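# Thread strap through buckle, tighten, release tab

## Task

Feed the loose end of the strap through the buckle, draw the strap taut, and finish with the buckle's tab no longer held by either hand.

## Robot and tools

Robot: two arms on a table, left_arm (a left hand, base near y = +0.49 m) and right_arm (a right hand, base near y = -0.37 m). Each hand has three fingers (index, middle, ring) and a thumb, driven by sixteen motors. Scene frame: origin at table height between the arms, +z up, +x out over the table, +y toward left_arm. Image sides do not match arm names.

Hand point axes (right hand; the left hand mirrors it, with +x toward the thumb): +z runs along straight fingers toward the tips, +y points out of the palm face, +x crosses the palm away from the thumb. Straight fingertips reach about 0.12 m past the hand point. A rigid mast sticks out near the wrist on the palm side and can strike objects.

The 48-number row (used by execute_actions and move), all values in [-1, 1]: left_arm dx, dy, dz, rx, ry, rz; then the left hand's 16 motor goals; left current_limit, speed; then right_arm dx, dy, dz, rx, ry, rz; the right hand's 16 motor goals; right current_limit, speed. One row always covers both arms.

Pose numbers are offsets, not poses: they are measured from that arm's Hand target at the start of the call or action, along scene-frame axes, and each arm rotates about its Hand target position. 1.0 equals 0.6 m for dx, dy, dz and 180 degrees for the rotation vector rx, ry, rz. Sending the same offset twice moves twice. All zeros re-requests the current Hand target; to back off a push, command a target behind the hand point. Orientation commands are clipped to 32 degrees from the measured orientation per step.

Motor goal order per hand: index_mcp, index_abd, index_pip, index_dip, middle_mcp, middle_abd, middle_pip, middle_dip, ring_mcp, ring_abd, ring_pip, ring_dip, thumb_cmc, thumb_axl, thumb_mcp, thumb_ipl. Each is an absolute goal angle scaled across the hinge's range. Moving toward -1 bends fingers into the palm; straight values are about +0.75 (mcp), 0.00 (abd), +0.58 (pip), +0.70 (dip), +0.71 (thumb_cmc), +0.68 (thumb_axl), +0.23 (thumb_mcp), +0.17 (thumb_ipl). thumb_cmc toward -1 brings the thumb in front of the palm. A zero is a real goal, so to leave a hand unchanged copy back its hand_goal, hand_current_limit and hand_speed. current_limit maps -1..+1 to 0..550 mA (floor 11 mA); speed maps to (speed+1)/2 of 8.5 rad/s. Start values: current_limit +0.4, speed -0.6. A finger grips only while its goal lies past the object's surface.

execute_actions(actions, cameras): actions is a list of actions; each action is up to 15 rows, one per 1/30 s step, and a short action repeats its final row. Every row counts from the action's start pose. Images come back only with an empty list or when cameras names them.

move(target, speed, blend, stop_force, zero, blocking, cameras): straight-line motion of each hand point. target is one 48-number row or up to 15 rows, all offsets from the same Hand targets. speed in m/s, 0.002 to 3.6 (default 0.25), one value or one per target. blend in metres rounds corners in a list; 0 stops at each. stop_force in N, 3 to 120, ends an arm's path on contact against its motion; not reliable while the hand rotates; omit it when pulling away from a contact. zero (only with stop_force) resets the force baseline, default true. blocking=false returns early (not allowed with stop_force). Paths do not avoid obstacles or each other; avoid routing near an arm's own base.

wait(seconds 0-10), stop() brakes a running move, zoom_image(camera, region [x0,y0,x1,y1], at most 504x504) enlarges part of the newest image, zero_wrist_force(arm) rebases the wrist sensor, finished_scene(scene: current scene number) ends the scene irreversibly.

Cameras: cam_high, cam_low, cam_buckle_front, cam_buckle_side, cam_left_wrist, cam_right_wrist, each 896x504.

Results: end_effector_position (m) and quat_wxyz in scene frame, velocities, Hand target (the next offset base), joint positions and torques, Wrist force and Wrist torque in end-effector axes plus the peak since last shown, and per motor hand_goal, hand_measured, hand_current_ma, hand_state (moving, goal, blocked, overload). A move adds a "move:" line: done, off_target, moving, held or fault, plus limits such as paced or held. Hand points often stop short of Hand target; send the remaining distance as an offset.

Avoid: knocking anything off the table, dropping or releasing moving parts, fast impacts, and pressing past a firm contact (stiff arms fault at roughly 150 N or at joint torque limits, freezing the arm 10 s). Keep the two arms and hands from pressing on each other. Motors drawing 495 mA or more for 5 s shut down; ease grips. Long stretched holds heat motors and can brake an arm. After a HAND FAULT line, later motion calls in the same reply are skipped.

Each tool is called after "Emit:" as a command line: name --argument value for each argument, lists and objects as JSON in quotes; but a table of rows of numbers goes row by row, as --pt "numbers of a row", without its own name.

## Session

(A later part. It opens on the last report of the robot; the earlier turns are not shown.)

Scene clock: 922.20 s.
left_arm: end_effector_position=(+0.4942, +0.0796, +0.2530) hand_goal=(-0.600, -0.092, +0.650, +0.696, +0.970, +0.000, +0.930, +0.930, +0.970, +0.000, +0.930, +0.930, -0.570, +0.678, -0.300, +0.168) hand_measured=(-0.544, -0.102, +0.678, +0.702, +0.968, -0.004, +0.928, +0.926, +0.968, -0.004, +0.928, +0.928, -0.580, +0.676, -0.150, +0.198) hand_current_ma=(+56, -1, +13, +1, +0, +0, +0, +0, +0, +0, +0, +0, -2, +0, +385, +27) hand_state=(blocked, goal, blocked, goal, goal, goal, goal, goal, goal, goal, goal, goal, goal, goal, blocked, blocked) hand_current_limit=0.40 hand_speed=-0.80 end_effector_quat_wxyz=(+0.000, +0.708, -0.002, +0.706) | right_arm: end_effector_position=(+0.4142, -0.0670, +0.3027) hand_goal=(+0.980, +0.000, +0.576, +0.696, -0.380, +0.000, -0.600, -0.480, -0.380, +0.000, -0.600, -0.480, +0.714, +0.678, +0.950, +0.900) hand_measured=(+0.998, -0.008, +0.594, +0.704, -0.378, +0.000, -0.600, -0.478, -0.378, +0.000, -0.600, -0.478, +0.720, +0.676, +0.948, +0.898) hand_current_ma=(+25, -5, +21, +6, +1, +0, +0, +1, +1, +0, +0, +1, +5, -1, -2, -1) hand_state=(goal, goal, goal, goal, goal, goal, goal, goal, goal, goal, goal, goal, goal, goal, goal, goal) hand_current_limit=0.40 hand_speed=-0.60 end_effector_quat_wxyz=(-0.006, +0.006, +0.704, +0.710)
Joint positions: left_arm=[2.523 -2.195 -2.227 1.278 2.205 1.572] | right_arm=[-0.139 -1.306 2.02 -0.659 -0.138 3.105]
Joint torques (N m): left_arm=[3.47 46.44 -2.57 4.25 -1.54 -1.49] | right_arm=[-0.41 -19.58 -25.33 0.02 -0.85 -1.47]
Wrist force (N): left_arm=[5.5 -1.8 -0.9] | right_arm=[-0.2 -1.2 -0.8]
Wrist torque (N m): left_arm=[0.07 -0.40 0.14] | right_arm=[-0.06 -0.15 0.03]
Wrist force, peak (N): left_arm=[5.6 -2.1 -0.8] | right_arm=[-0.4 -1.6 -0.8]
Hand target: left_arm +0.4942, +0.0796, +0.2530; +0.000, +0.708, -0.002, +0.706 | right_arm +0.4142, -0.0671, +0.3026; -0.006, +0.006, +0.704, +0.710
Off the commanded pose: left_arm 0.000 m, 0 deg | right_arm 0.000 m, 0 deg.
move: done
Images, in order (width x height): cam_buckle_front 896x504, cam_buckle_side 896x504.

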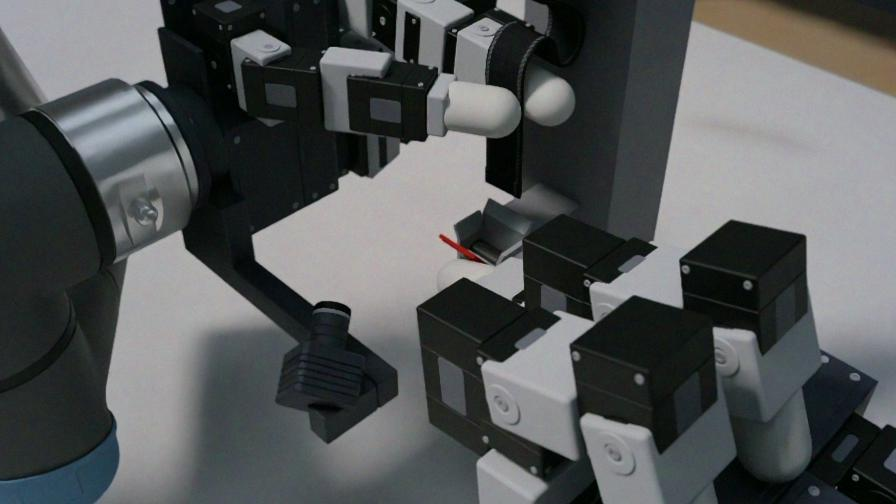

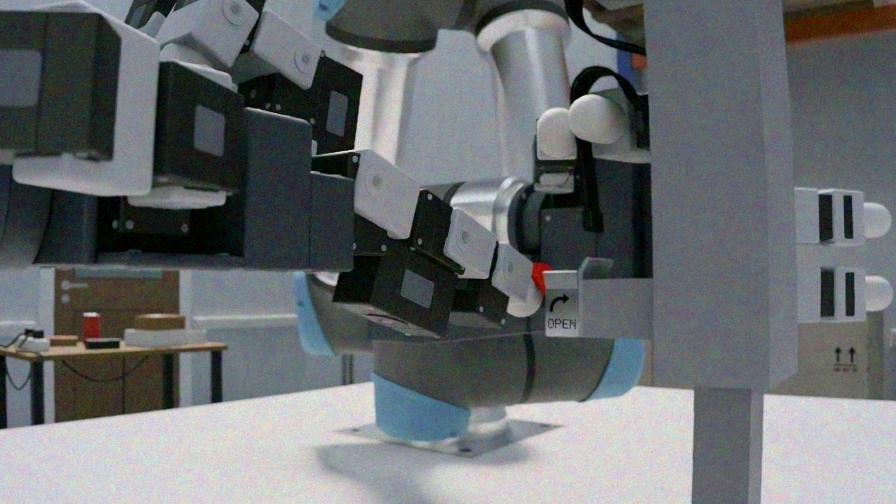

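Emit:
move --target '[0,0,0,0,0,0, -0.6,-0.093,0.65,0.696,0.97,0,0.93,0.93,0.97,0,0.93,0.93,-0.571,0.678,-0.3,0.168,0.4,-0.8, 0.003,0,0.0167,0,0,0, 0.98,0,0.576,0.696,-0.38,0,-0.6,-0.48,-0.38,0,-0.6,-0.48,0.714,0.678,0.95,0.9,0.4,-0.6]' --speed 0.03 --cameras '["cam_buckle_front","cam_buckle_side"]'

Emit:
zoom_image --camera "cam_buckle_front" --region '[420, 160, 580, 320]'

Emit:
zoom_image --camera "cam_buckle_side" --region '[470, 200, 650, 360]'

Scene clock: 926.33 s.
left_arm: end_effector_position=(+0.4942, +0.0796, +0.2530) hand_goal=(-0.600, -0.092, +0.650, +0.696, +0.970, +0.000, +0.930, +0.930, +0.970, +0.000, +0.930, +0.930, -0.570, +0.678, -0.300, +0.168) hand_measured=(-0.544, -0.102, +0.678, +0.702, +0.968, -0.004, +0.928, +0.926, +0.968, -0.004, +0.928, +0.928, -0.580, +0.676, -0.150, +0.198) hand_current_ma=(+56, -1, +13, +1, +0, +0, +0, +0, +0, +0, +0, +0, -2, +0, +385, +27) hand_state=(blocked, goal, blocked, goal, goal, goal, goal, goal, goal, goal, goal, goal, goal, goal, blocked, blocked) hand_current_limit=0.40 hand_speed=-0.80 end_effector_quat_wxyz=(+0.000, +0.708, -0.002, +0.706) | right_arm: end_effector_position=(+0.4160, -0.0671, +0.3127) hand_goal=(+0.980, +0.000, +0.576, +0.696, -0.380, +0.000, -0.600, -0.480, -0.380, +0.000, -0.600, -0.480, +0.714, +0.678, +0.950, +0.900) hand_measured=(+0.998, -0.014, +0.594, +0.704, -0.378, +0.000, -0.600, -0.478, -0.378, +0.000, -0.600, -0.478, +0.720, +0.676, +0.948, +0.898) hand_current_ma=(+25, -13, +21, +7, +1, +0, +0, +1, +1, +0, +0, +1, +5, -1, -2, -1) hand_state=(goal, goal, goal, goal, goal, goal, goal, goal, goal, goal, goal, goal, goal, goal, goal, goal) hand_current_limit=0.40 hand_speed=-0.60 end_effector_quat_wxyz=(-0.006, +0.006, +0.704, +0.710)
Joint positions: left_arm=[2.523 -2.195 -2.227 1.278 2.205 1.572] | right_arm=[-0.139 -1.319 2.005 -0.63 -0.138 3.104]
Joint torques (N m): left_arm=[2.42 48.17 -2.87 3.91 -1.49 -1.55] | right_arm=[10.48 -19.37 -11.99 -0.91 1.9 -2.18]
Wrist force (N): left_arm=[5.5 -1.9 -0.8] | right_arm=[0.3 -0.7 -0.9]
Wrist torque (N m): left_arm=[0.06 -0.41 0.15] | right_arm=[-0.10 -0.12 0.09]
Wrist force, peak (N): left_arm=[5.6 -2.0 -0.8] | right_arm=[0.1 -1.7 -0.8]
Hand target: left_arm +0.4942, +0.0796, +0.2530; +0.000, +0.708, -0.002, +0.706 | right_arm +0.4160, -0.0671, +0.3126; -0.006, +0.006, +0.704, +0.710
Off the commanded pose: left_arm 0.000 m, 0 deg | right_arm 0.000 m, 0 deg.
move: done
Images, in order (width x height): cam_buckle_front 896x504, cam_buckle_side 896x504.

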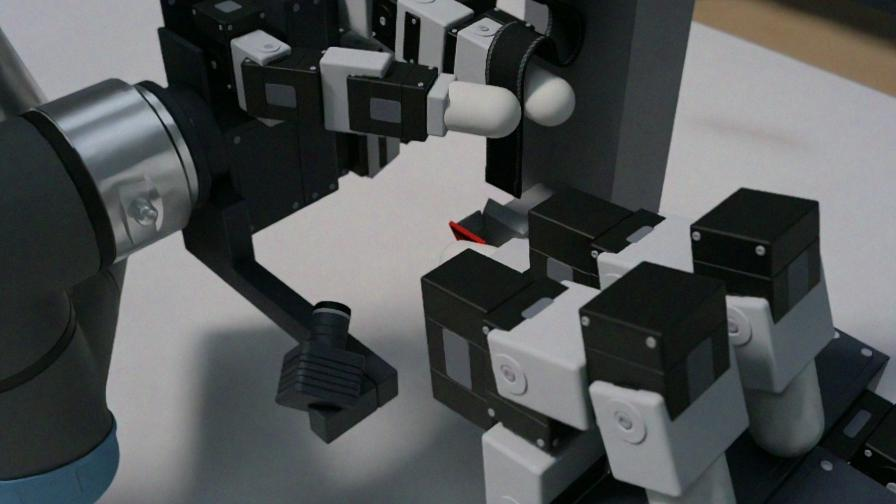

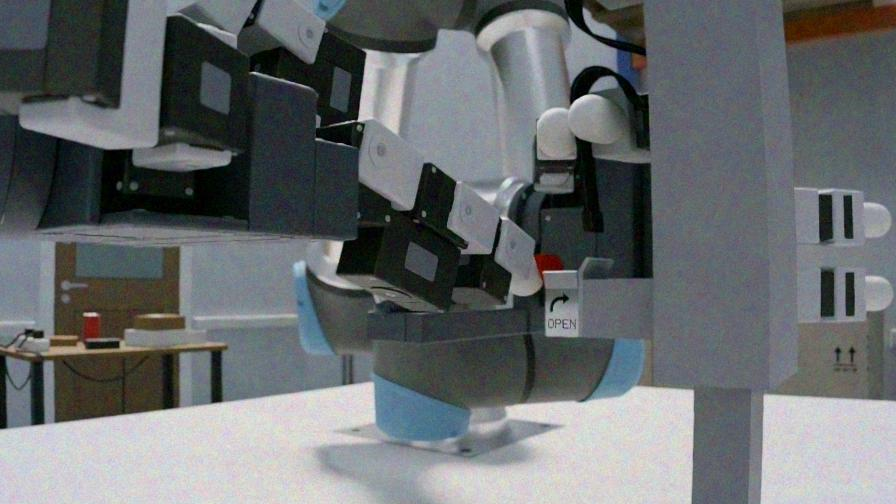

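Scaled by 3.150 from the camera's 896x504 image, which has a finer 1280x720 frame.

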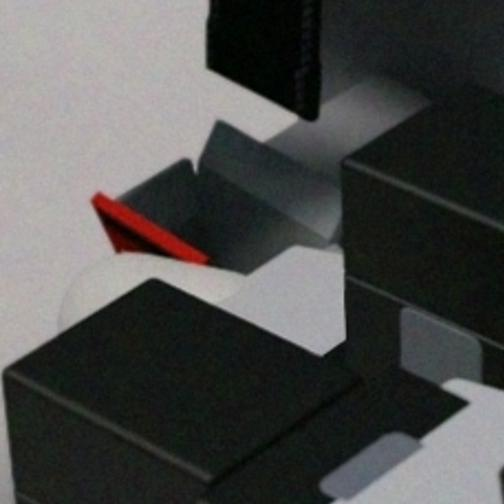

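Scaled by 2.800 from the camera's 896x504 image, which has a finer 1280x720 frame.

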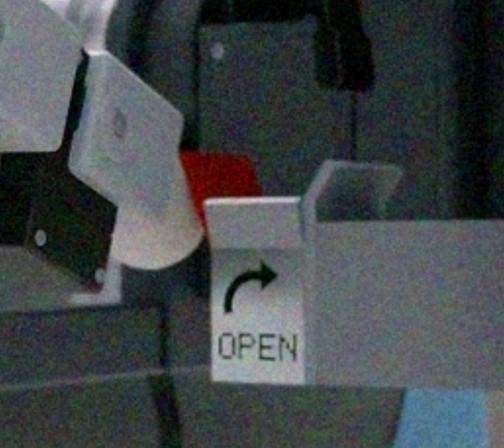

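Emit:
move --target '[0,0,0,0,0,0, -0.6,-0.093,0.65,0.696,0.97,0,0.93,0.93,0.97,0,0.93,0.93,-0.571,0.678,-0.3,0.168,0.4,-0.8, 0.003,0,0.006,0,0,0, 0.98,0,0.576,0.696,-0.94,0,-0.299,0.6,-0.94,0,-0.299,0.6,0.714,0.678,0.95,0.9,0.4,-0.6]' --speed 0.03 --cameras '["cam_buckle_front","cam_buckle_side"]'

Emit:
zoom_image --camera "cam_buckle_front" --region '[420, 160, 580, 320]'

Emit:
zoom_image --camera "cam_buckle_side" --region '[470, 200, 650, 360]'

Scene clock: 935.50 s.
left_arm: end_effector_position=(+0.4942, +0.0796, +0.2530) hand_goal=(-0.600, -0.092, +0.650, +0.696, +0.970, +0.000, +0.930, +0.930, +0.970, +0.000, +0.930, +0.930, -0.570, +0.678, -0.300, +0.168) hand_measured=(-0.544, -0.102, +0.678, +0.702, +0.968, -0.004, +0.928, +0.926, +0.968, -0.004, +0.928, +0.928, -0.580, +0.676, -0.150, +0.198) hand_current_ma=(+56, -1, +13, +1, +0, +0, +0, +0, +0, +0, +0, +0, -2, +0, +385, +27) hand_state=(blocked, goal, blocked, goal, goal, goal, goal, goal, goal, goal, goal, goal, goal, goal, blocked, blocked) hand_current_limit=0.40 hand_speed=-0.80 end_effector_quat_wxyz=(+0.000, +0.708, -0.002, +0.706) | right_arm: end_effector_position=(+0.4178, -0.0671, +0.3162) hand_goal=(+0.980, +0.000, +0.576, +0.696, -0.940, +0.000, -0.298, +0.600, -0.940, +0.000, -0.298, +0.600, +0.714, +0.678, +0.950, +0.900) hand_measured=(+0.998, -0.016, +0.594, +0.704, -0.936, +0.000, -0.300, +0.598, -0.770, +0.000, -0.326, -0.034, +0.720, +0.676, +0.948, +0.898) hand_current_ma=(+25, -14, +21, +7, +2, +0, -1, -1, +385, +0, -42, -385, +5, -1, -2, -1) hand_state=(goal, goal, goal, goal, goal, goal, goal, goal, blocked, goal, blocked, blocked, goal, goal, goal, goal) hand_current_limit=0.40 hand_speed=-0.60 end_effector_quat_wxyz=(-0.006, +0.006, +0.704, +0.710)
Joint positions: left_arm=[2.523 -2.195 -2.227 1.278 2.205 1.572] | right_arm=[-0.138 -1.321 1.996 -0.619 -0.137 3.104]
Joint torques (N m): left_arm=[3.03 46.54 -2.13 4.08 -1.58 -1.55] | right_arm=[7.51 -19.74 -5.2 -1.2 1.59 -1.86]
Wrist force (N): left_arm=[5.5 -1.9 -0.7] | right_arm=[0.2 -0.9 -0.5]
Wrist torque (N m): left_arm=[0.05 -0.40 0.14] | right_arm=[-0.20 -0.09 0.07]
Wrist force, peak (N): left_arm=[5.7 -1.8 -0.7] | right_arm=[0.4 -1.4 -0.8]
Hand target: left_arm +0.4942, +0.0796, +0.2530; +0.000, +0.708, -0.002, +0.706 | right_arm +0.4178, -0.0671, +0.3162; -0.006, +0.006, +0.704, +0.710
Off the commanded pose: left_arm 0.000 m, 0 deg | right_arm 0.000 m, 0 deg.
move: done
Images, in order (width x height): cam_buckle_front 896x504, cam_buckle_side 896x504.

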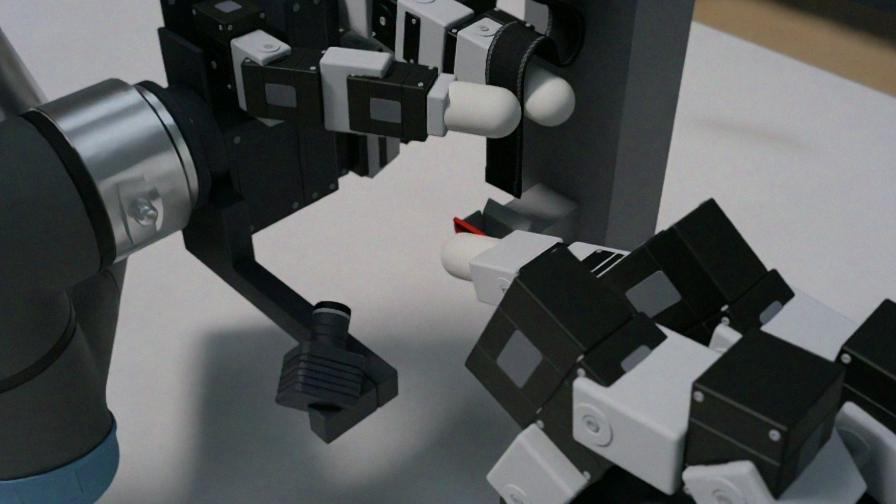

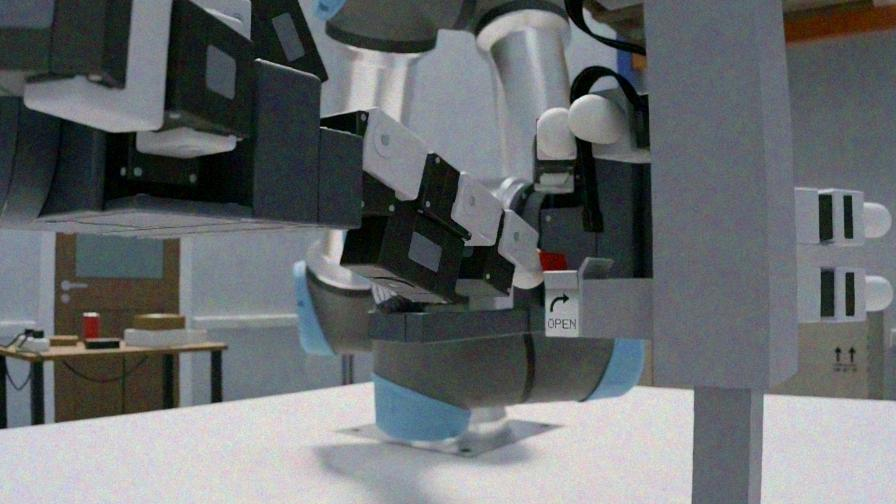

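Scaled by 3.150 from the camera's 896x504 image, which has a finer 1280x720 frame.

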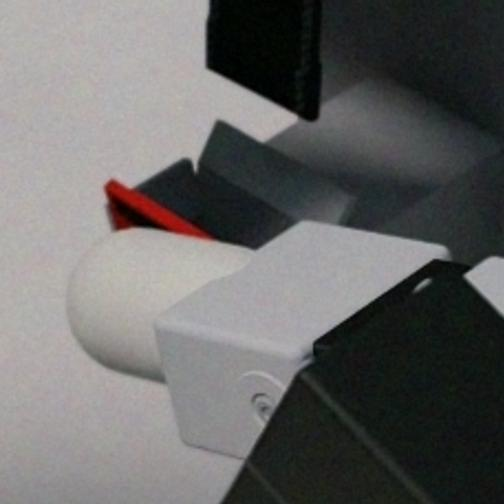

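Scaled by 2.800 from the camera's 896x504 image, which has a finer 1280x720 frame.

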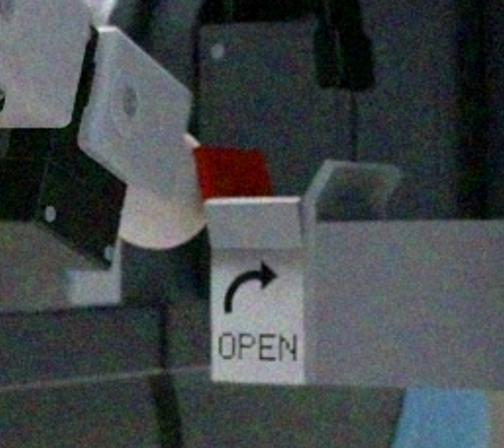

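Emit:
move --pt "-0.0058 -0.0022 0 0 0 0 -0.6 -0.093 0.65 0.696 0.97 0 0.93 0.93 0.97 0 0.93 0.93 -0.571 0.678 -0.3 0.168 0.4 -0.8 0 0 0 0 0 0 0.98 0 0.576 0.696 -0.94 0 -0.299 0.6 -0.77 0 -0.326 -0.034 0.714 0.678 0.95 0.9 0.4 -0.6" --pt "-0.0058 -0.0022 -0.0133 0 0 0 -0.6 -0.093 0.65 0.696 0.97 0 0.93 0.93 0.97 0 0.93 0.93 -0.571 0.678 -0.3 0.168 0.4 -0.8 0 0 0 0 0 0 0.98 0 0.576 0.696 -0.94 0 -0.299 0.6 -0.77 0 -0.326 -0.034 0.714 0.678 0.95 0.9 0.4 -0.6" --speed 0.03 --cameras '["cam_buckle_front","cam_buckle_side"]'

Emit:
zoom_image --camera "cam_buckle_front" --region '[420, 100, 620, 320]'

Emit:
zoom_image --camera "cam_buckle_side" --region '[490, 100, 690, 350]'

Scene clock: 943.53 s.
left_arm: end_effector_position=(+0.4907, +0.0783, +0.2450) hand_goal=(-0.600, -0.092, +0.650, +0.696, +0.970, +0.000, +0.930, +0.930, +0.970, +0.000, +0.930, +0.930, -0.570, +0.678, -0.300, +0.168) hand_measured=(-0.544, -0.102, +0.678, +0.702, +0.968, -0.004, +0.928, +0.926, +0.968, -0.004, +0.928, +0.928, -0.580, +0.676, -0.150, +0.198) hand_current_ma=(+56, -1, +13, +1, +0, +0, +0, +0, +0, +0, +0, +0, -2, +0, +385, +27) hand_state=(blocked, goal, blocked, goal, goal, goal, goal, goal, goal, goal, goal, goal, goal, goal, blocked, blocked) hand_current_limit=0.40 hand_speed=-0.80 end_effector_quat_wxyz=(+0.000, +0.708, -0.002, +0.706) | right_arm: end_effector_position=(+0.4178, -0.0670, +0.3162) hand_goal=(+0.980, +0.000, +0.576, +0.696, -0.940, +0.000, -0.298, +0.600, -0.770, +0.000, -0.326, -0.034, +0.714, +0.678, +0.950, +0.900) hand_measured=(+0.998, -0.016, +0.594, +0.704, -0.936, +0.000, -0.300, +0.598, -0.754, +0.000, -0.336, -0.044, +0.720, +0.676, +0.948, +0.898) hand_current_ma=(+25, -15, +21, +7, +2, +0, -1, -1, +19, +0, -10, -10, +5, -1, -2, -1) hand_state=(goal, goal, goal, goal, goal, goal, goal, goal, goal, goal, goal, goal, goal, goal, goal, goal) hand_current_limit=0.40 hand_speed=-0.60 end_effector_quat_wxyz=(-0.006, +0.006, +0.704, +0.710)
Joint positions: left_arm=[2.514 -2.218 -2.227 1.3 2.214 1.571] | right_arm=[-0.138 -1.321 1.996 -0.619 -0.137 3.104]
Joint torques (N m): left_arm=[3.71 48.02 14.04 -0.86 -1.71 -1.14] | right_arm=[-1.38 -21.27 -4.4 -1.52 -0.61 0.21]
Wrist force (N): left_arm=[5.5 -1.8 -0.9] | right_arm=[0.4 -0.8 -0.5]
Wrist torque (N m): left_arm=[0.08 -0.39 0.14] | right_arm=[-0.20 -0.11 0.10]
Wrist force, peak (N): left_arm=[5.8 -1.9 -0.8] | right_arm=[0.4 -1.0 -0.7]
Hand target: left_arm +0.4907, +0.0783, +0.2451; +0.000, +0.708, -0.002, +0.706 | right_arm +0.4178, -0.0671, +0.3162; -0.006, +0.006, +0.704, +0.710
Off the commanded pose: left_arm 0.000 m, 0 deg | right_arm 0.000 m, 0 deg.
move: done
Images, in order (width x height): cam_buckle_front 896x504, cam_buckle_side 896x504.

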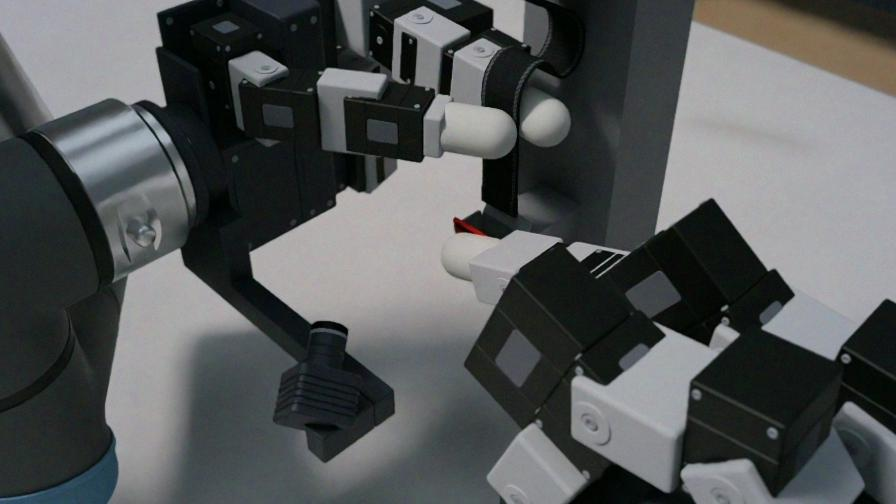

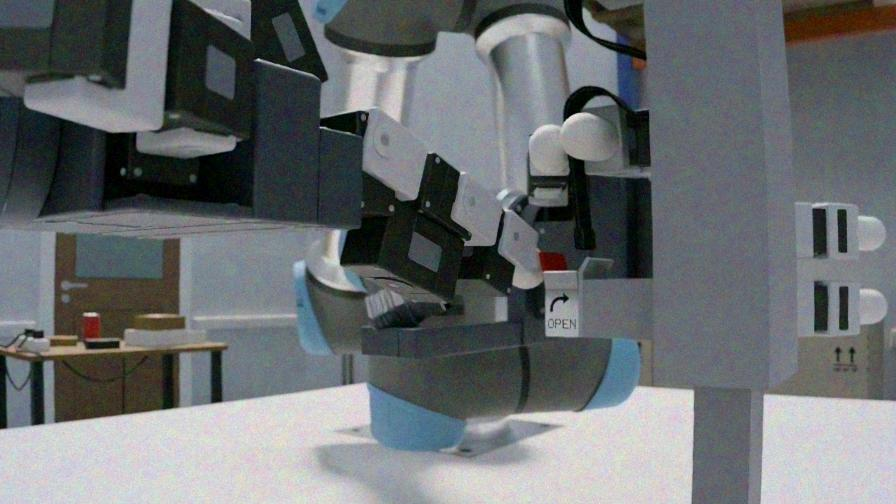

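Scaled by 2.291 from the camera's 896x504 image, which has a finer 1280x720 frame.

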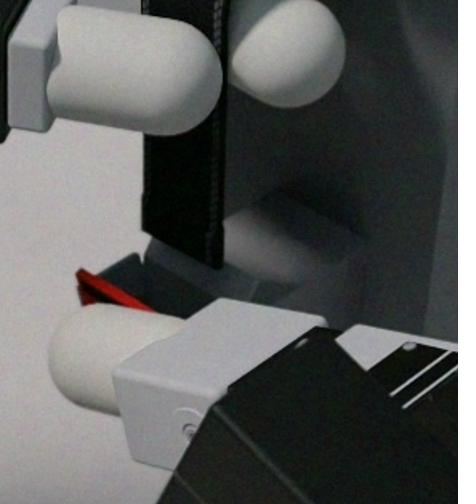

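Scaled by 2.016 from the camera's 896x504 image, which has a finer 1280x720 frame.

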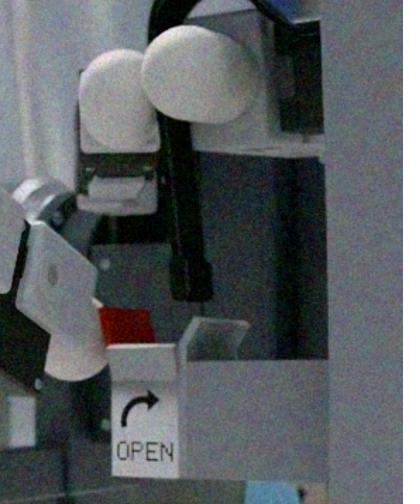

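Emit:
move --target '[0,0,-0.0183,0,0,0, -0.6,-0.093,0.65,0.696,0.97,0,0.93,0.93,0.97,0,0.93,0.93,-0.571,0.678,-0.3,0.168,0.4,-0.8, 0,0,0,0,0,0, 0.98,0,0.576,0.696,-0.94,0,-0.299,0.6,-0.77,0,-0.326,-0.034,0.714,0.678,0.95,0.9,0.4,-0.6]' --speed 0.03 --cameras '["cam_buckle_front","cam_buckle_side"]'

Emit:
zoom_image --camera "cam_buckle_front" --region '[420, 100, 620, 320]'

Emit:
zoom_image --camera "cam_buckle_side" --region '[490, 100, 690, 350]'

Scene clock: 951.23 s.
left_arm: end_effector_position=(+0.4907, +0.0783, +0.2340) hand_goal=(-0.600, -0.092, +0.650, +0.696, +0.970, +0.000, +0.930, +0.930, +0.970, +0.000, +0.930, +0.930, -0.570, +0.678, -0.300, +0.168) hand_measured=(-0.544, -0.102, +0.678, +0.702, +0.968, -0.004, +0.928, +0.926, +0.968, -0.004, +0.928, +0.928, -0.580, +0.676, -0.150, +0.198) hand_current_ma=(+56, -1, +13, +1, +0, +0, +0, +0, +0, +0, +0, +0, -2, +0, +385, +27) hand_state=(blocked, goal, blocked, goal, goal, goal, goal, goal, goal, goal, goal, goal, goal, goal, blocked, blocked) hand_current_limit=0.40 hand_speed=-0.80 end_effector_quat_wxyz=(+0.000, +0.708, -0.002, +0.706) | right_arm: end_effector_position=(+0.4178, -0.0671, +0.3162) hand_goal=(+0.980, +0.000, +0.576, +0.696, -0.940, +0.000, -0.298, +0.600, -0.770, +0.000, -0.326, -0.034, +0.714, +0.678, +0.950, +0.900) hand_measured=(+0.998, -0.016, +0.594, +0.704, -0.936, +0.000, -0.300, +0.598, -0.754, +0.000, -0.336, -0.044, +0.720, +0.676, +0.948, +0.898) hand_current_ma=(+25, -15, +21, +7, +2, +0, -1, -1, +19, +0, -10, -10, +5, -1, -2, -1) hand_state=(goal, goal, goal, goal, goal, goal, goal, goal, goal, goal, goal, goal, goal, goal, goal, goal) hand_current_limit=0.40 hand_speed=-0.60 end_effector_quat_wxyz=(-0.006, +0.006, +0.704, +0.710)
Joint positions: left_arm=[2.514 -2.249 -2.223 1.328 2.214 1.571] | right_arm=[-0.138 -1.321 1.996 -0.619 -0.137 3.104]
Joint torques (N m): left_arm=[2.87 48.28 11.06 -0.94 -1.3 0.07] | right_arm=[-4.49 -23.25 -4.4 -1.61 -0.6 1.14]
Wrist force (N): left_arm=[5.4 -1.8 -0.8] | right_arm=[0.4 -0.7 -0.6]
Wrist torque (N m): left_arm=[0.07 -0.38 0.14] | right_arm=[-0.20 -0.11 0.09]
Wrist force, peak (N): left_arm=[5.9 -1.9 -1.0] | right_arm=[0.3 -1.0 -0.8]
Hand target: left_arm +0.4907, +0.0783, +0.2341; +0.000, +0.708, -0.002, +0.706 | right_arm +0.4178, -0.0671, +0.3162; -0.006, +0.006, +0.704, +0.710
Off the commanded pose: left_arm 0.000 m, 0 deg | right_arm 0.000 m, 0 deg.
move: done
Images, in order (width x height): cam_buckle_front 896x504, cam_buckle_side 896x504.

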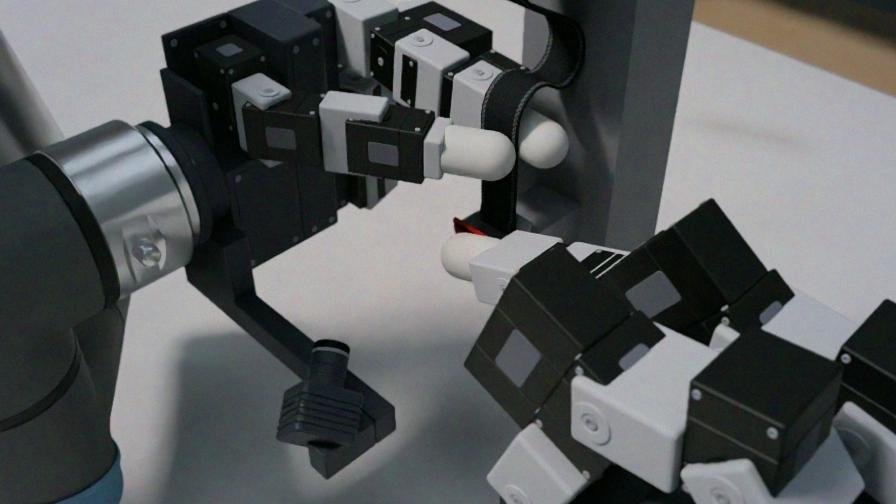

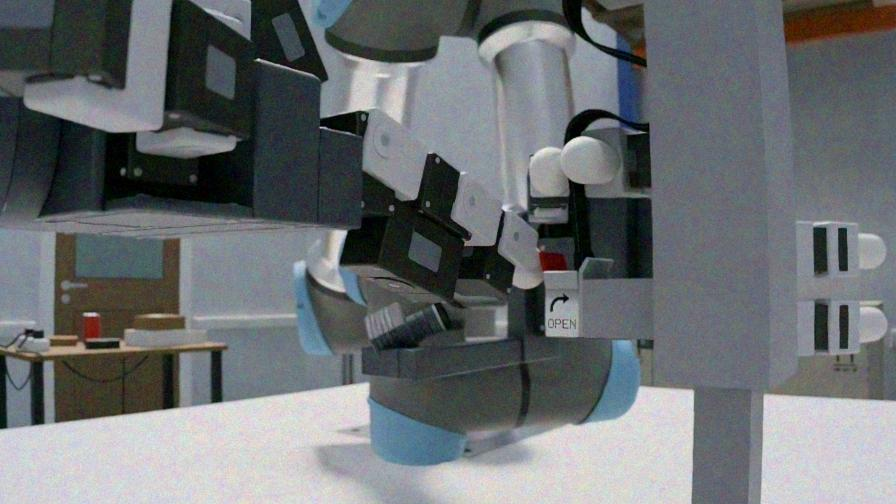

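Scaled by 2.291 from the camera's 896x504 image, which has a finer 1280x720 frame.

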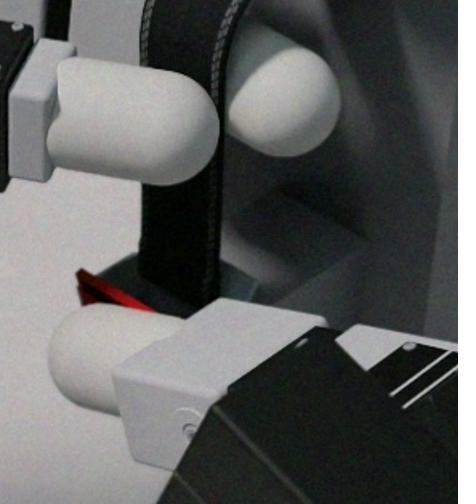

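Scaled by 2.016 from the camera's 896x504 image, which has a finer 1280x720 frame.

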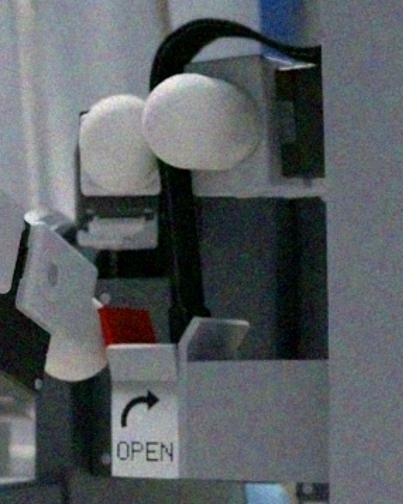

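Emit:
move --target '[0,0,-0.0167,0,0,0, -0.6,-0.093,0.65,0.696,0.97,0,0.93,0.93,0.97,0,0.93,0.93,-0.571,0.678,-0.3,0.168,0.4,-0.8, 0,0,0,0,0,0, 0.98,0,0.576,0.696,-0.94,0,-0.299,0.6,-0.77,0,-0.326,-0.034,0.714,0.678,0.95,0.9,0.4,-0.6]' --speed 0.03 --cameras '["cam_buckle_front","cam_buckle_side"]'

Emit:
zoom_image --camera "cam_buckle_front" --region '[420, 100, 620, 320]'

Emit:
zoom_image --camera "cam_buckle_side" --region '[490, 140, 690, 390]'

Scene clock: 955.60 s.
left_arm: end_effector_position=(+0.4907, +0.0783, +0.2240) hand_goal=(-0.600, -0.092, +0.650, +0.696, +0.970, +0.000, +0.930, +0.930, +0.970, +0.000, +0.930, +0.930, -0.570, +0.678, -0.300, +0.168) hand_measured=(-0.544, -0.102, +0.678, +0.702, +0.968, -0.004, +0.928, +0.926, +0.968, -0.004, +0.928, +0.928, -0.580, +0.676, -0.150, +0.198) hand_current_ma=(+56, -1, +13, +1, +0, +0, +0, +0, +0, +0, +0, +0, -2, +0, +385, +27) hand_state=(blocked, goal, blocked, goal, goal, goal, goal, goal, goal, goal, goal, goal, goal, goal, blocked, blocked) hand_current_limit=0.40 hand_speed=-0.80 end_effector_quat_wxyz=(+0.000, +0.708, -0.002, +0.706) end_effector_velocity=(+0.001, +0.000, +0.001) end_effector_angular_velocity=(+0.001, +0.001, +0.001) | right_arm: end_effector_position=(+0.4178, -0.0671, +0.3162) hand_goal=(+0.980, +0.000, +0.576, +0.696, -0.940, +0.000, -0.298, +0.600, -0.770, +0.000, -0.326, -0.034, +0.714, +0.678, +0.950, +0.900) hand_measured=(+0.998, -0.016, +0.594, +0.704, -0.936, +0.000, -0.300, +0.598, -0.754, +0.000, -0.336, -0.044, +0.720, +0.676, +0.948, +0.898) hand_current_ma=(+25, -15, +21, +7, +2, +0, -1, -1, +19, +0, -10, -10, +5, -1, -2, -1) hand_state=(goal, goal, goal, goal, goal, goal, goal, goal, goal, goal, goal, goal, goal, goal, goal, goal) hand_current_limit=0.40 hand_speed=-0.60 end_effector_quat_wxyz=(-0.006, +0.006, +0.704, +0.710)
Joint positions: left_arm=[2.514 -2.278 -2.219 1.353 2.214 1.571] | right_arm=[-0.138 -1.321 1.996 -0.619 -0.137 3.104]
Joint velocities: left_arm=[0 0.004 0.001 -0.006 0.001 0] | right_arm=[within noise]
Joint torques (N m): left_arm=[2.6 49.03 9.75 -0.8 -1.04 -0.76] | right_arm=[-3.29 -27.02 -4.83 -1.52 -0.46 1.19]
Wrist force (N): left_arm=[5.5 -2.0 -0.8] | right_arm=[0.3 -0.6 -0.5]
Wrist torque (N m): left_arm=[0.05 -0.40 0.15] | right_arm=[-0.20 -0.10 0.09]
Wrist force, peak (N): left_arm=[5.8 -1.8 -0.9] | right_arm=[0.5 -1.0 -0.7]
Hand target: left_arm +0.4907, +0.0783, +0.2241; +0.000, +0.708, -0.002, +0.706 | right_arm +0.4178, -0.0671, +0.3162; -0.006, +0.006, +0.704, +0.710
Off the commanded pose: left_arm 0.000 m, 0 deg | right_arm 0.000 m, 0 deg.
move: done
Images, in order (width x height): cam_buckle_front 896x504, cam_buckle_side 896x504.

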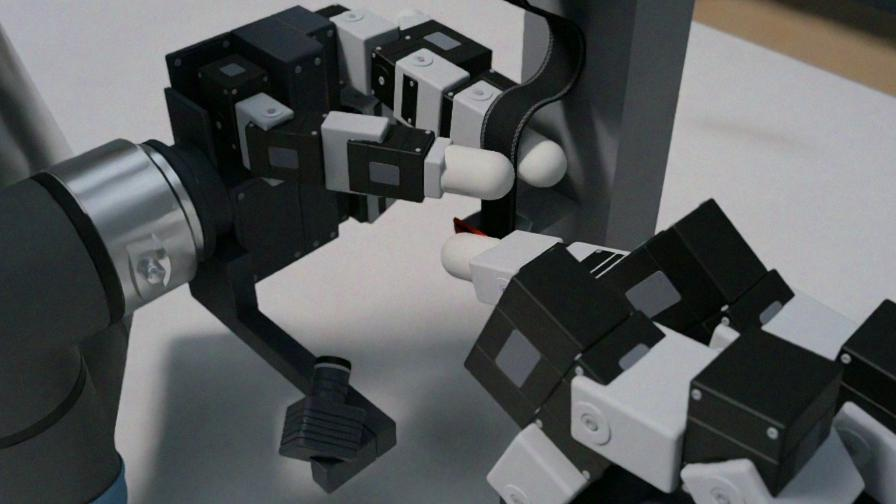

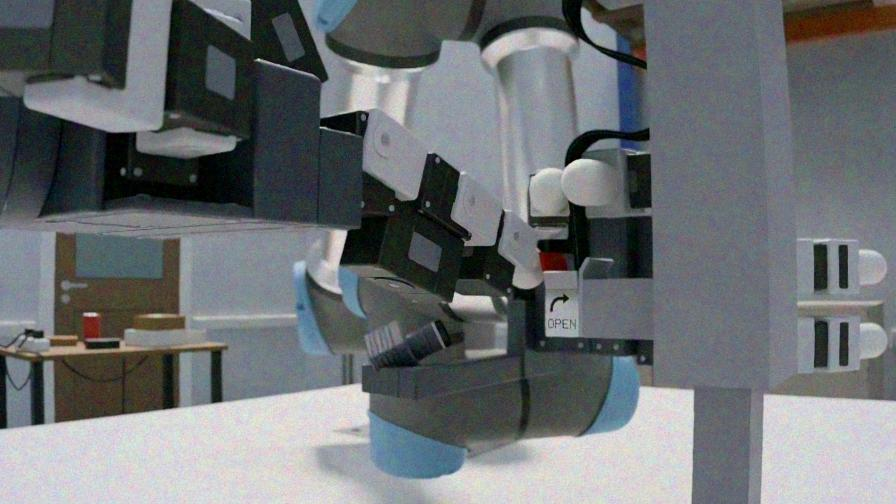

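Scaled by 2.291 from the camera's 896x504 image, which has a finer 1280x720 frame.

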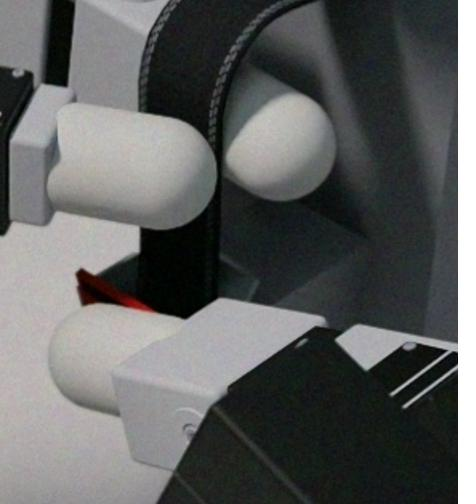

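Scaled by 2.016 from the camera's 896x504 image, which has a finer 1280x720 frame.

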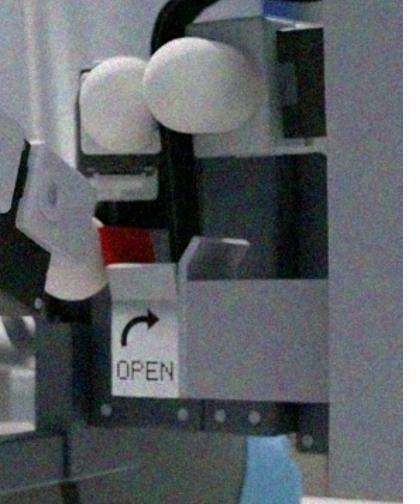

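Emit:
move --target '[0,0,-0.0167,0,0,0, -0.6,-0.093,0.65,0.696,0.97,0,0.93,0.93,0.97,0,0.93,0.93,-0.571,0.678,-0.3,0.168,0.4,-0.8, 0,0,0,0,0,0, 0.98,0,0.576,0.696,-0.94,0,-0.299,0.6,-0.77,0,-0.326,-0.034,0.714,0.678,0.95,0.9,0.4,-0.6]' --speed 0.03 --cameras '["cam_buckle_front","cam_buckle_side"]'

Emit:
zoom_image --camera "cam_buckle_front" --region '[420, 100, 620, 320]'

Emit:
zoom_image --camera "cam_buckle_side" --region '[490, 140, 690, 390]'

Scene clock: 960.80 s.
left_arm: end_effector_position=(+0.4907, +0.0783, +0.2140) hand_goal=(-0.600, -0.092, +0.650, +0.696, +0.970, +0.000, +0.930, +0.930, +0.970, +0.000, +0.930, +0.930, -0.570, +0.678, -0.300, +0.168) hand_measured=(-0.544, -0.102, +0.678, +0.702, +0.968, -0.004, +0.928, +0.926, +0.968, -0.004, +0.928, +0.928, -0.580, +0.676, -0.150, +0.198) hand_current_ma=(+56, -1, +13, +1, +0, +0, +0, +0, +0, +0, +0, +0, -2, +0, +385, +27) hand_state=(blocked, goal, blocked, goal, goal, goal, goal, goal, goal, goal, goal, goal, goal, goal, blocked, blocked) hand_current_limit=0.40 hand_speed=-0.80 end_effector_quat_wxyz=(+0.000, +0.708, -0.002, +0.706) | right_arm: end_effector_position=(+0.4178, -0.0671, +0.3162) hand_goal=(+0.980, +0.000, +0.576, +0.696, -0.940, +0.000, -0.298, +0.600, -0.770, +0.000, -0.326, -0.034, +0.714, +0.678, +0.950, +0.900) hand_measured=(+0.998, -0.016, +0.594, +0.704, -0.936, +0.000, -0.300, +0.598, -0.754, +0.000, -0.336, -0.044, +0.720, +0.676, +0.948, +0.898) hand_current_ma=(+25, -15, +21, +7, +2, +0, -1, -1, +19, +0, -10, -10, +5, -1, -2, -1) hand_state=(goal, goal, goal, goal, goal, goal, goal, goal, goal, goal, goal, goal, goal, goal, goal, goal) hand_current_limit=0.40 hand_speed=-0.60 end_effector_quat_wxyz=(-0.006, +0.006, +0.704, +0.710)
Joint positions: left_arm=[2.514 -2.307 -2.214 1.377 2.214 1.571] | right_arm=[-0.138 -1.321 1.996 -0.619 -0.137 3.104]
Joint torques (N m): left_arm=[2.72 51.11 7.74 -1.04 -0.76 -1.28] | right_arm=[-5.49 -30.28 -3.97 -1.51 -0.55 1.1]
Wrist force (N): left_arm=[5.5 -1.8 -0.9] | right_arm=[0.4 -0.8 -0.6]
Wrist torque (N m): left_arm=[0.08 -0.40 0.15] | right_arm=[-0.19 -0.11 0.09]
Wrist force, peak (N): left_arm=[5.7 -1.9 -0.8] | right_arm=[0.3 -1.0 -0.8]
Hand target: left_arm +0.4907, +0.0783, +0.2140; +0.000, +0.708, -0.002, +0.706 | right_arm +0.4178, -0.0671, +0.3162; -0.006, +0.006, +0.704, +0.710
Off the commanded pose: left_arm 0.000 m, 0 deg | right_arm 0.000 m, 0 deg.
move: done
Images, in order (width x height): cam_buckle_front 896x504, cam_buckle_side 896x504.

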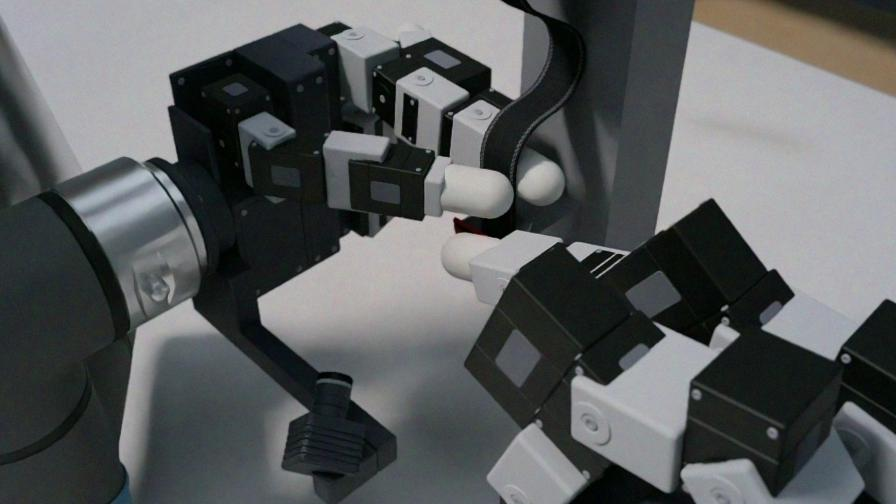

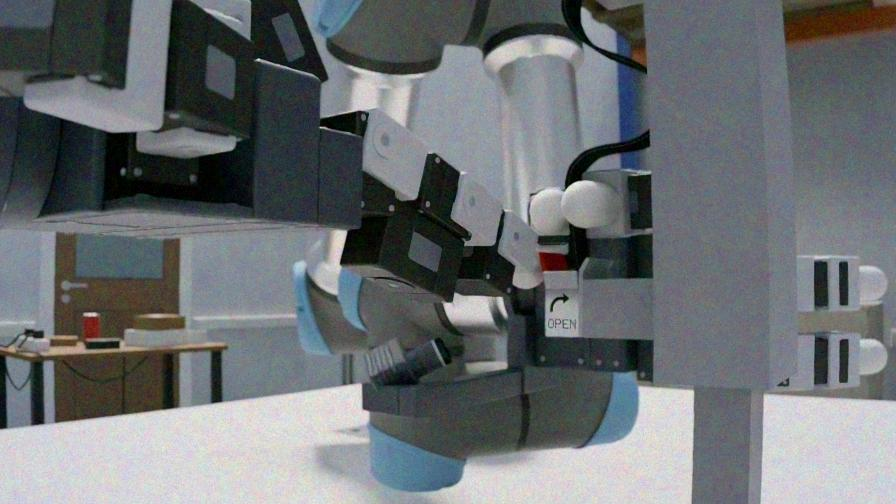

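Scaled by 2.291 from the camera's 896x504 image, which has a finer 1280x720 frame.

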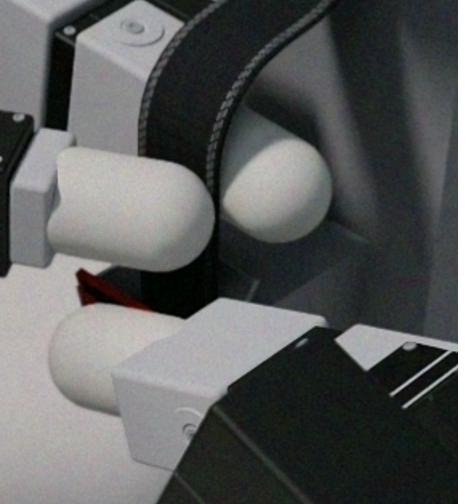

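Scaled by 2.016 from the camera's 896x504 image, which has a finer 1280x720 frame.

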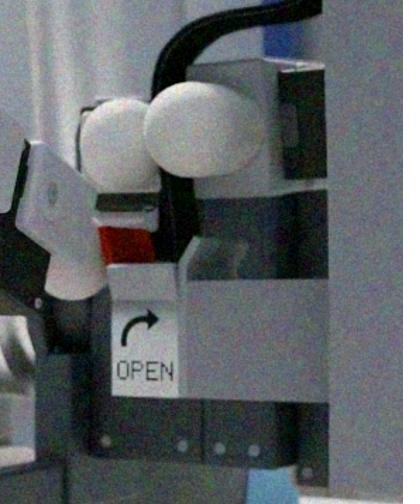

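Emit:
execute_actions --actions '[]' --cameras '["cam_buckle_front","cam_buckle_side"]'

Emit:
zoom_image --camera "cam_buckle_side" --region '[490, 100, 740, 390]'

Emit:
zoom_image --camera "cam_buckle_front" --region '[400, 80, 640, 330]'

Scene clock: 973.23 s.
left_arm: end_effector_position=(+0.4907, +0.0783, +0.2140) hand_goal=(-0.600, -0.092, +0.650, +0.696, +0.970, +0.000, +0.930, +0.930, +0.970, +0.000, +0.930, +0.930, -0.570, +0.678, -0.300, +0.168) hand_measured=(-0.544, -0.102, +0.678, +0.702, +0.968, -0.004, +0.928, +0.926, +0.968, -0.004, +0.928, +0.928, -0.580, +0.676, -0.150, +0.198) hand_current_ma=(+56, -1, +13, +1, +0, +0, +0, +0, +0, +0, +0, +0, -2, +0, +385, +27) hand_state=(blocked, goal, blocked, goal, goal, goal, goal, goal, goal, goal, goal, goal, goal, goal, blocked, blocked) hand_current_limit=0.40 hand_speed=-0.80 end_effector_quat_wxyz=(+0.000, +0.708, -0.002, +0.706) | right_arm: end_effector_position=(+0.4178, -0.0671, +0.3162) hand_goal=(+0.980, +0.000, +0.576, +0.696, -0.940, +0.000, -0.298, +0.600, -0.770, +0.000, -0.326, -0.034, +0.714, +0.678, +0.950, +0.900) hand_measured=(+0.998, -0.016, +0.594, +0.704, -0.936, +0.000, -0.300, +0.598, -0.754, +0.000, -0.336, -0.044, +0.720, +0.676, +0.948, +0.898) hand_current_ma=(+25, -15, +21, +7, +2, +0, -1, -1, +19, +0, -10, -10, +5, -1, -2, -1) hand_state=(goal, goal, goal, goal, goal, goal, goal, goal, goal, goal, goal, goal, goal, goal, goal, goal) hand_current_limit=0.40 hand_speed=-0.60 end_effector_quat_wxyz=(-0.006, +0.006, +0.704, +0.710)
Joint positions: left_arm=[2.514 -2.307 -2.214 1.376 2.214 1.571] | right_arm=[-0.138 -1.321 1.996 -0.619 -0.137 3.104]
Joint velocities: within noise
Joint torques (N m): left_arm=[3.06 49.74 -5.76 -0.75 -0.67 1.14] | right_arm=[-3.88 -30.84 -4.53 -1.59 -0.45 1.18]
Wrist force (N): left_arm=[5.4 -1.9 -1.0] | right_arm=[0.3 -0.8 -0.5]
Wrist torque (N m): left_arm=[0.07 -0.40 0.14] | right_arm=[-0.21 -0.09 0.08]
Wrist force, peak (N): left_arm=[5.6 -2.0 -0.7] | right_arm=[0.3 -1.0 -0.6]
Hand target: left_arm +0.4907, +0.0783, +0.2140; +0.000, +0.708, -0.002, +0.706 | right_arm +0.4178, -0.0671, +0.3162; -0.006, +0.006, +0.704, +0.710
Off the commanded pose: left_arm 0.000 m, 0 deg | right_arm 0.000 m, 0 deg.
Images, in order (width x height): cam_buckle_front 896x504, cam_buckle_side 896x504.

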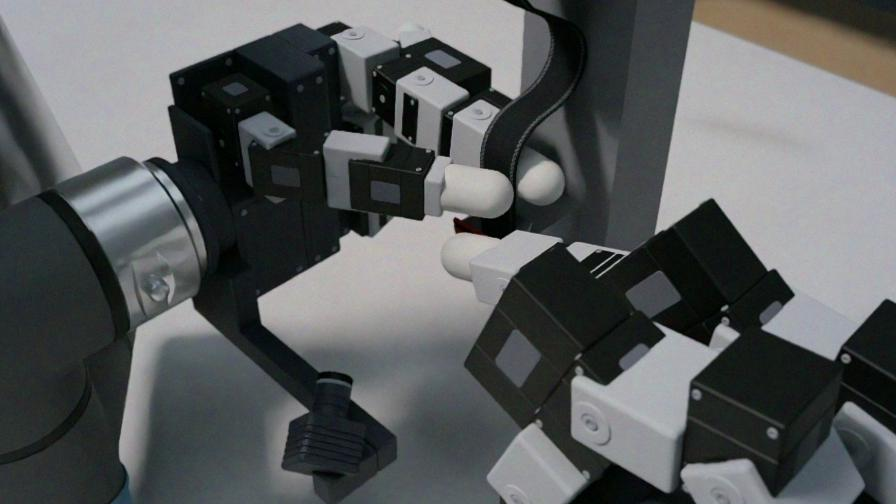

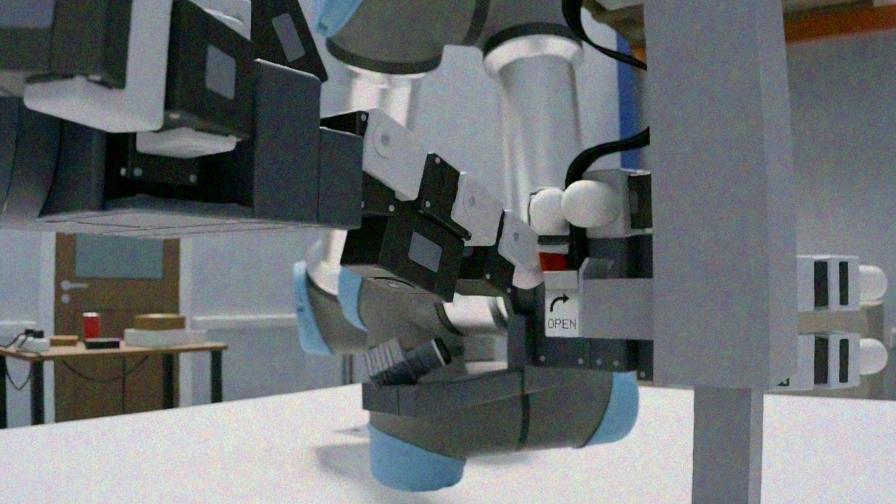

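Scaled by 1.738 from the camera's 896x504 image, which has a finer 1280x720 frame.

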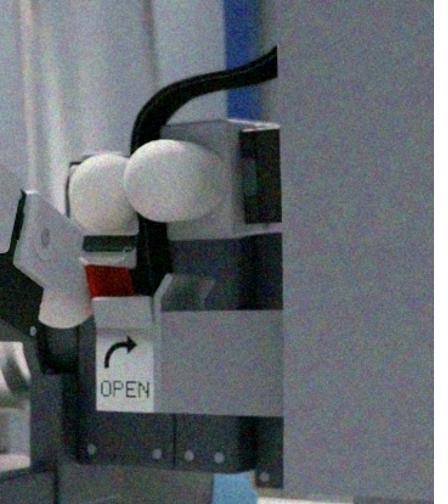

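Scaled by 2.016 from the camera's 896x504 image, which has a finer 1280x720 frame.

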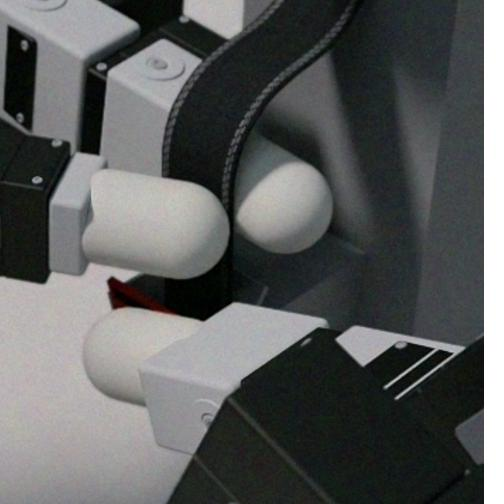

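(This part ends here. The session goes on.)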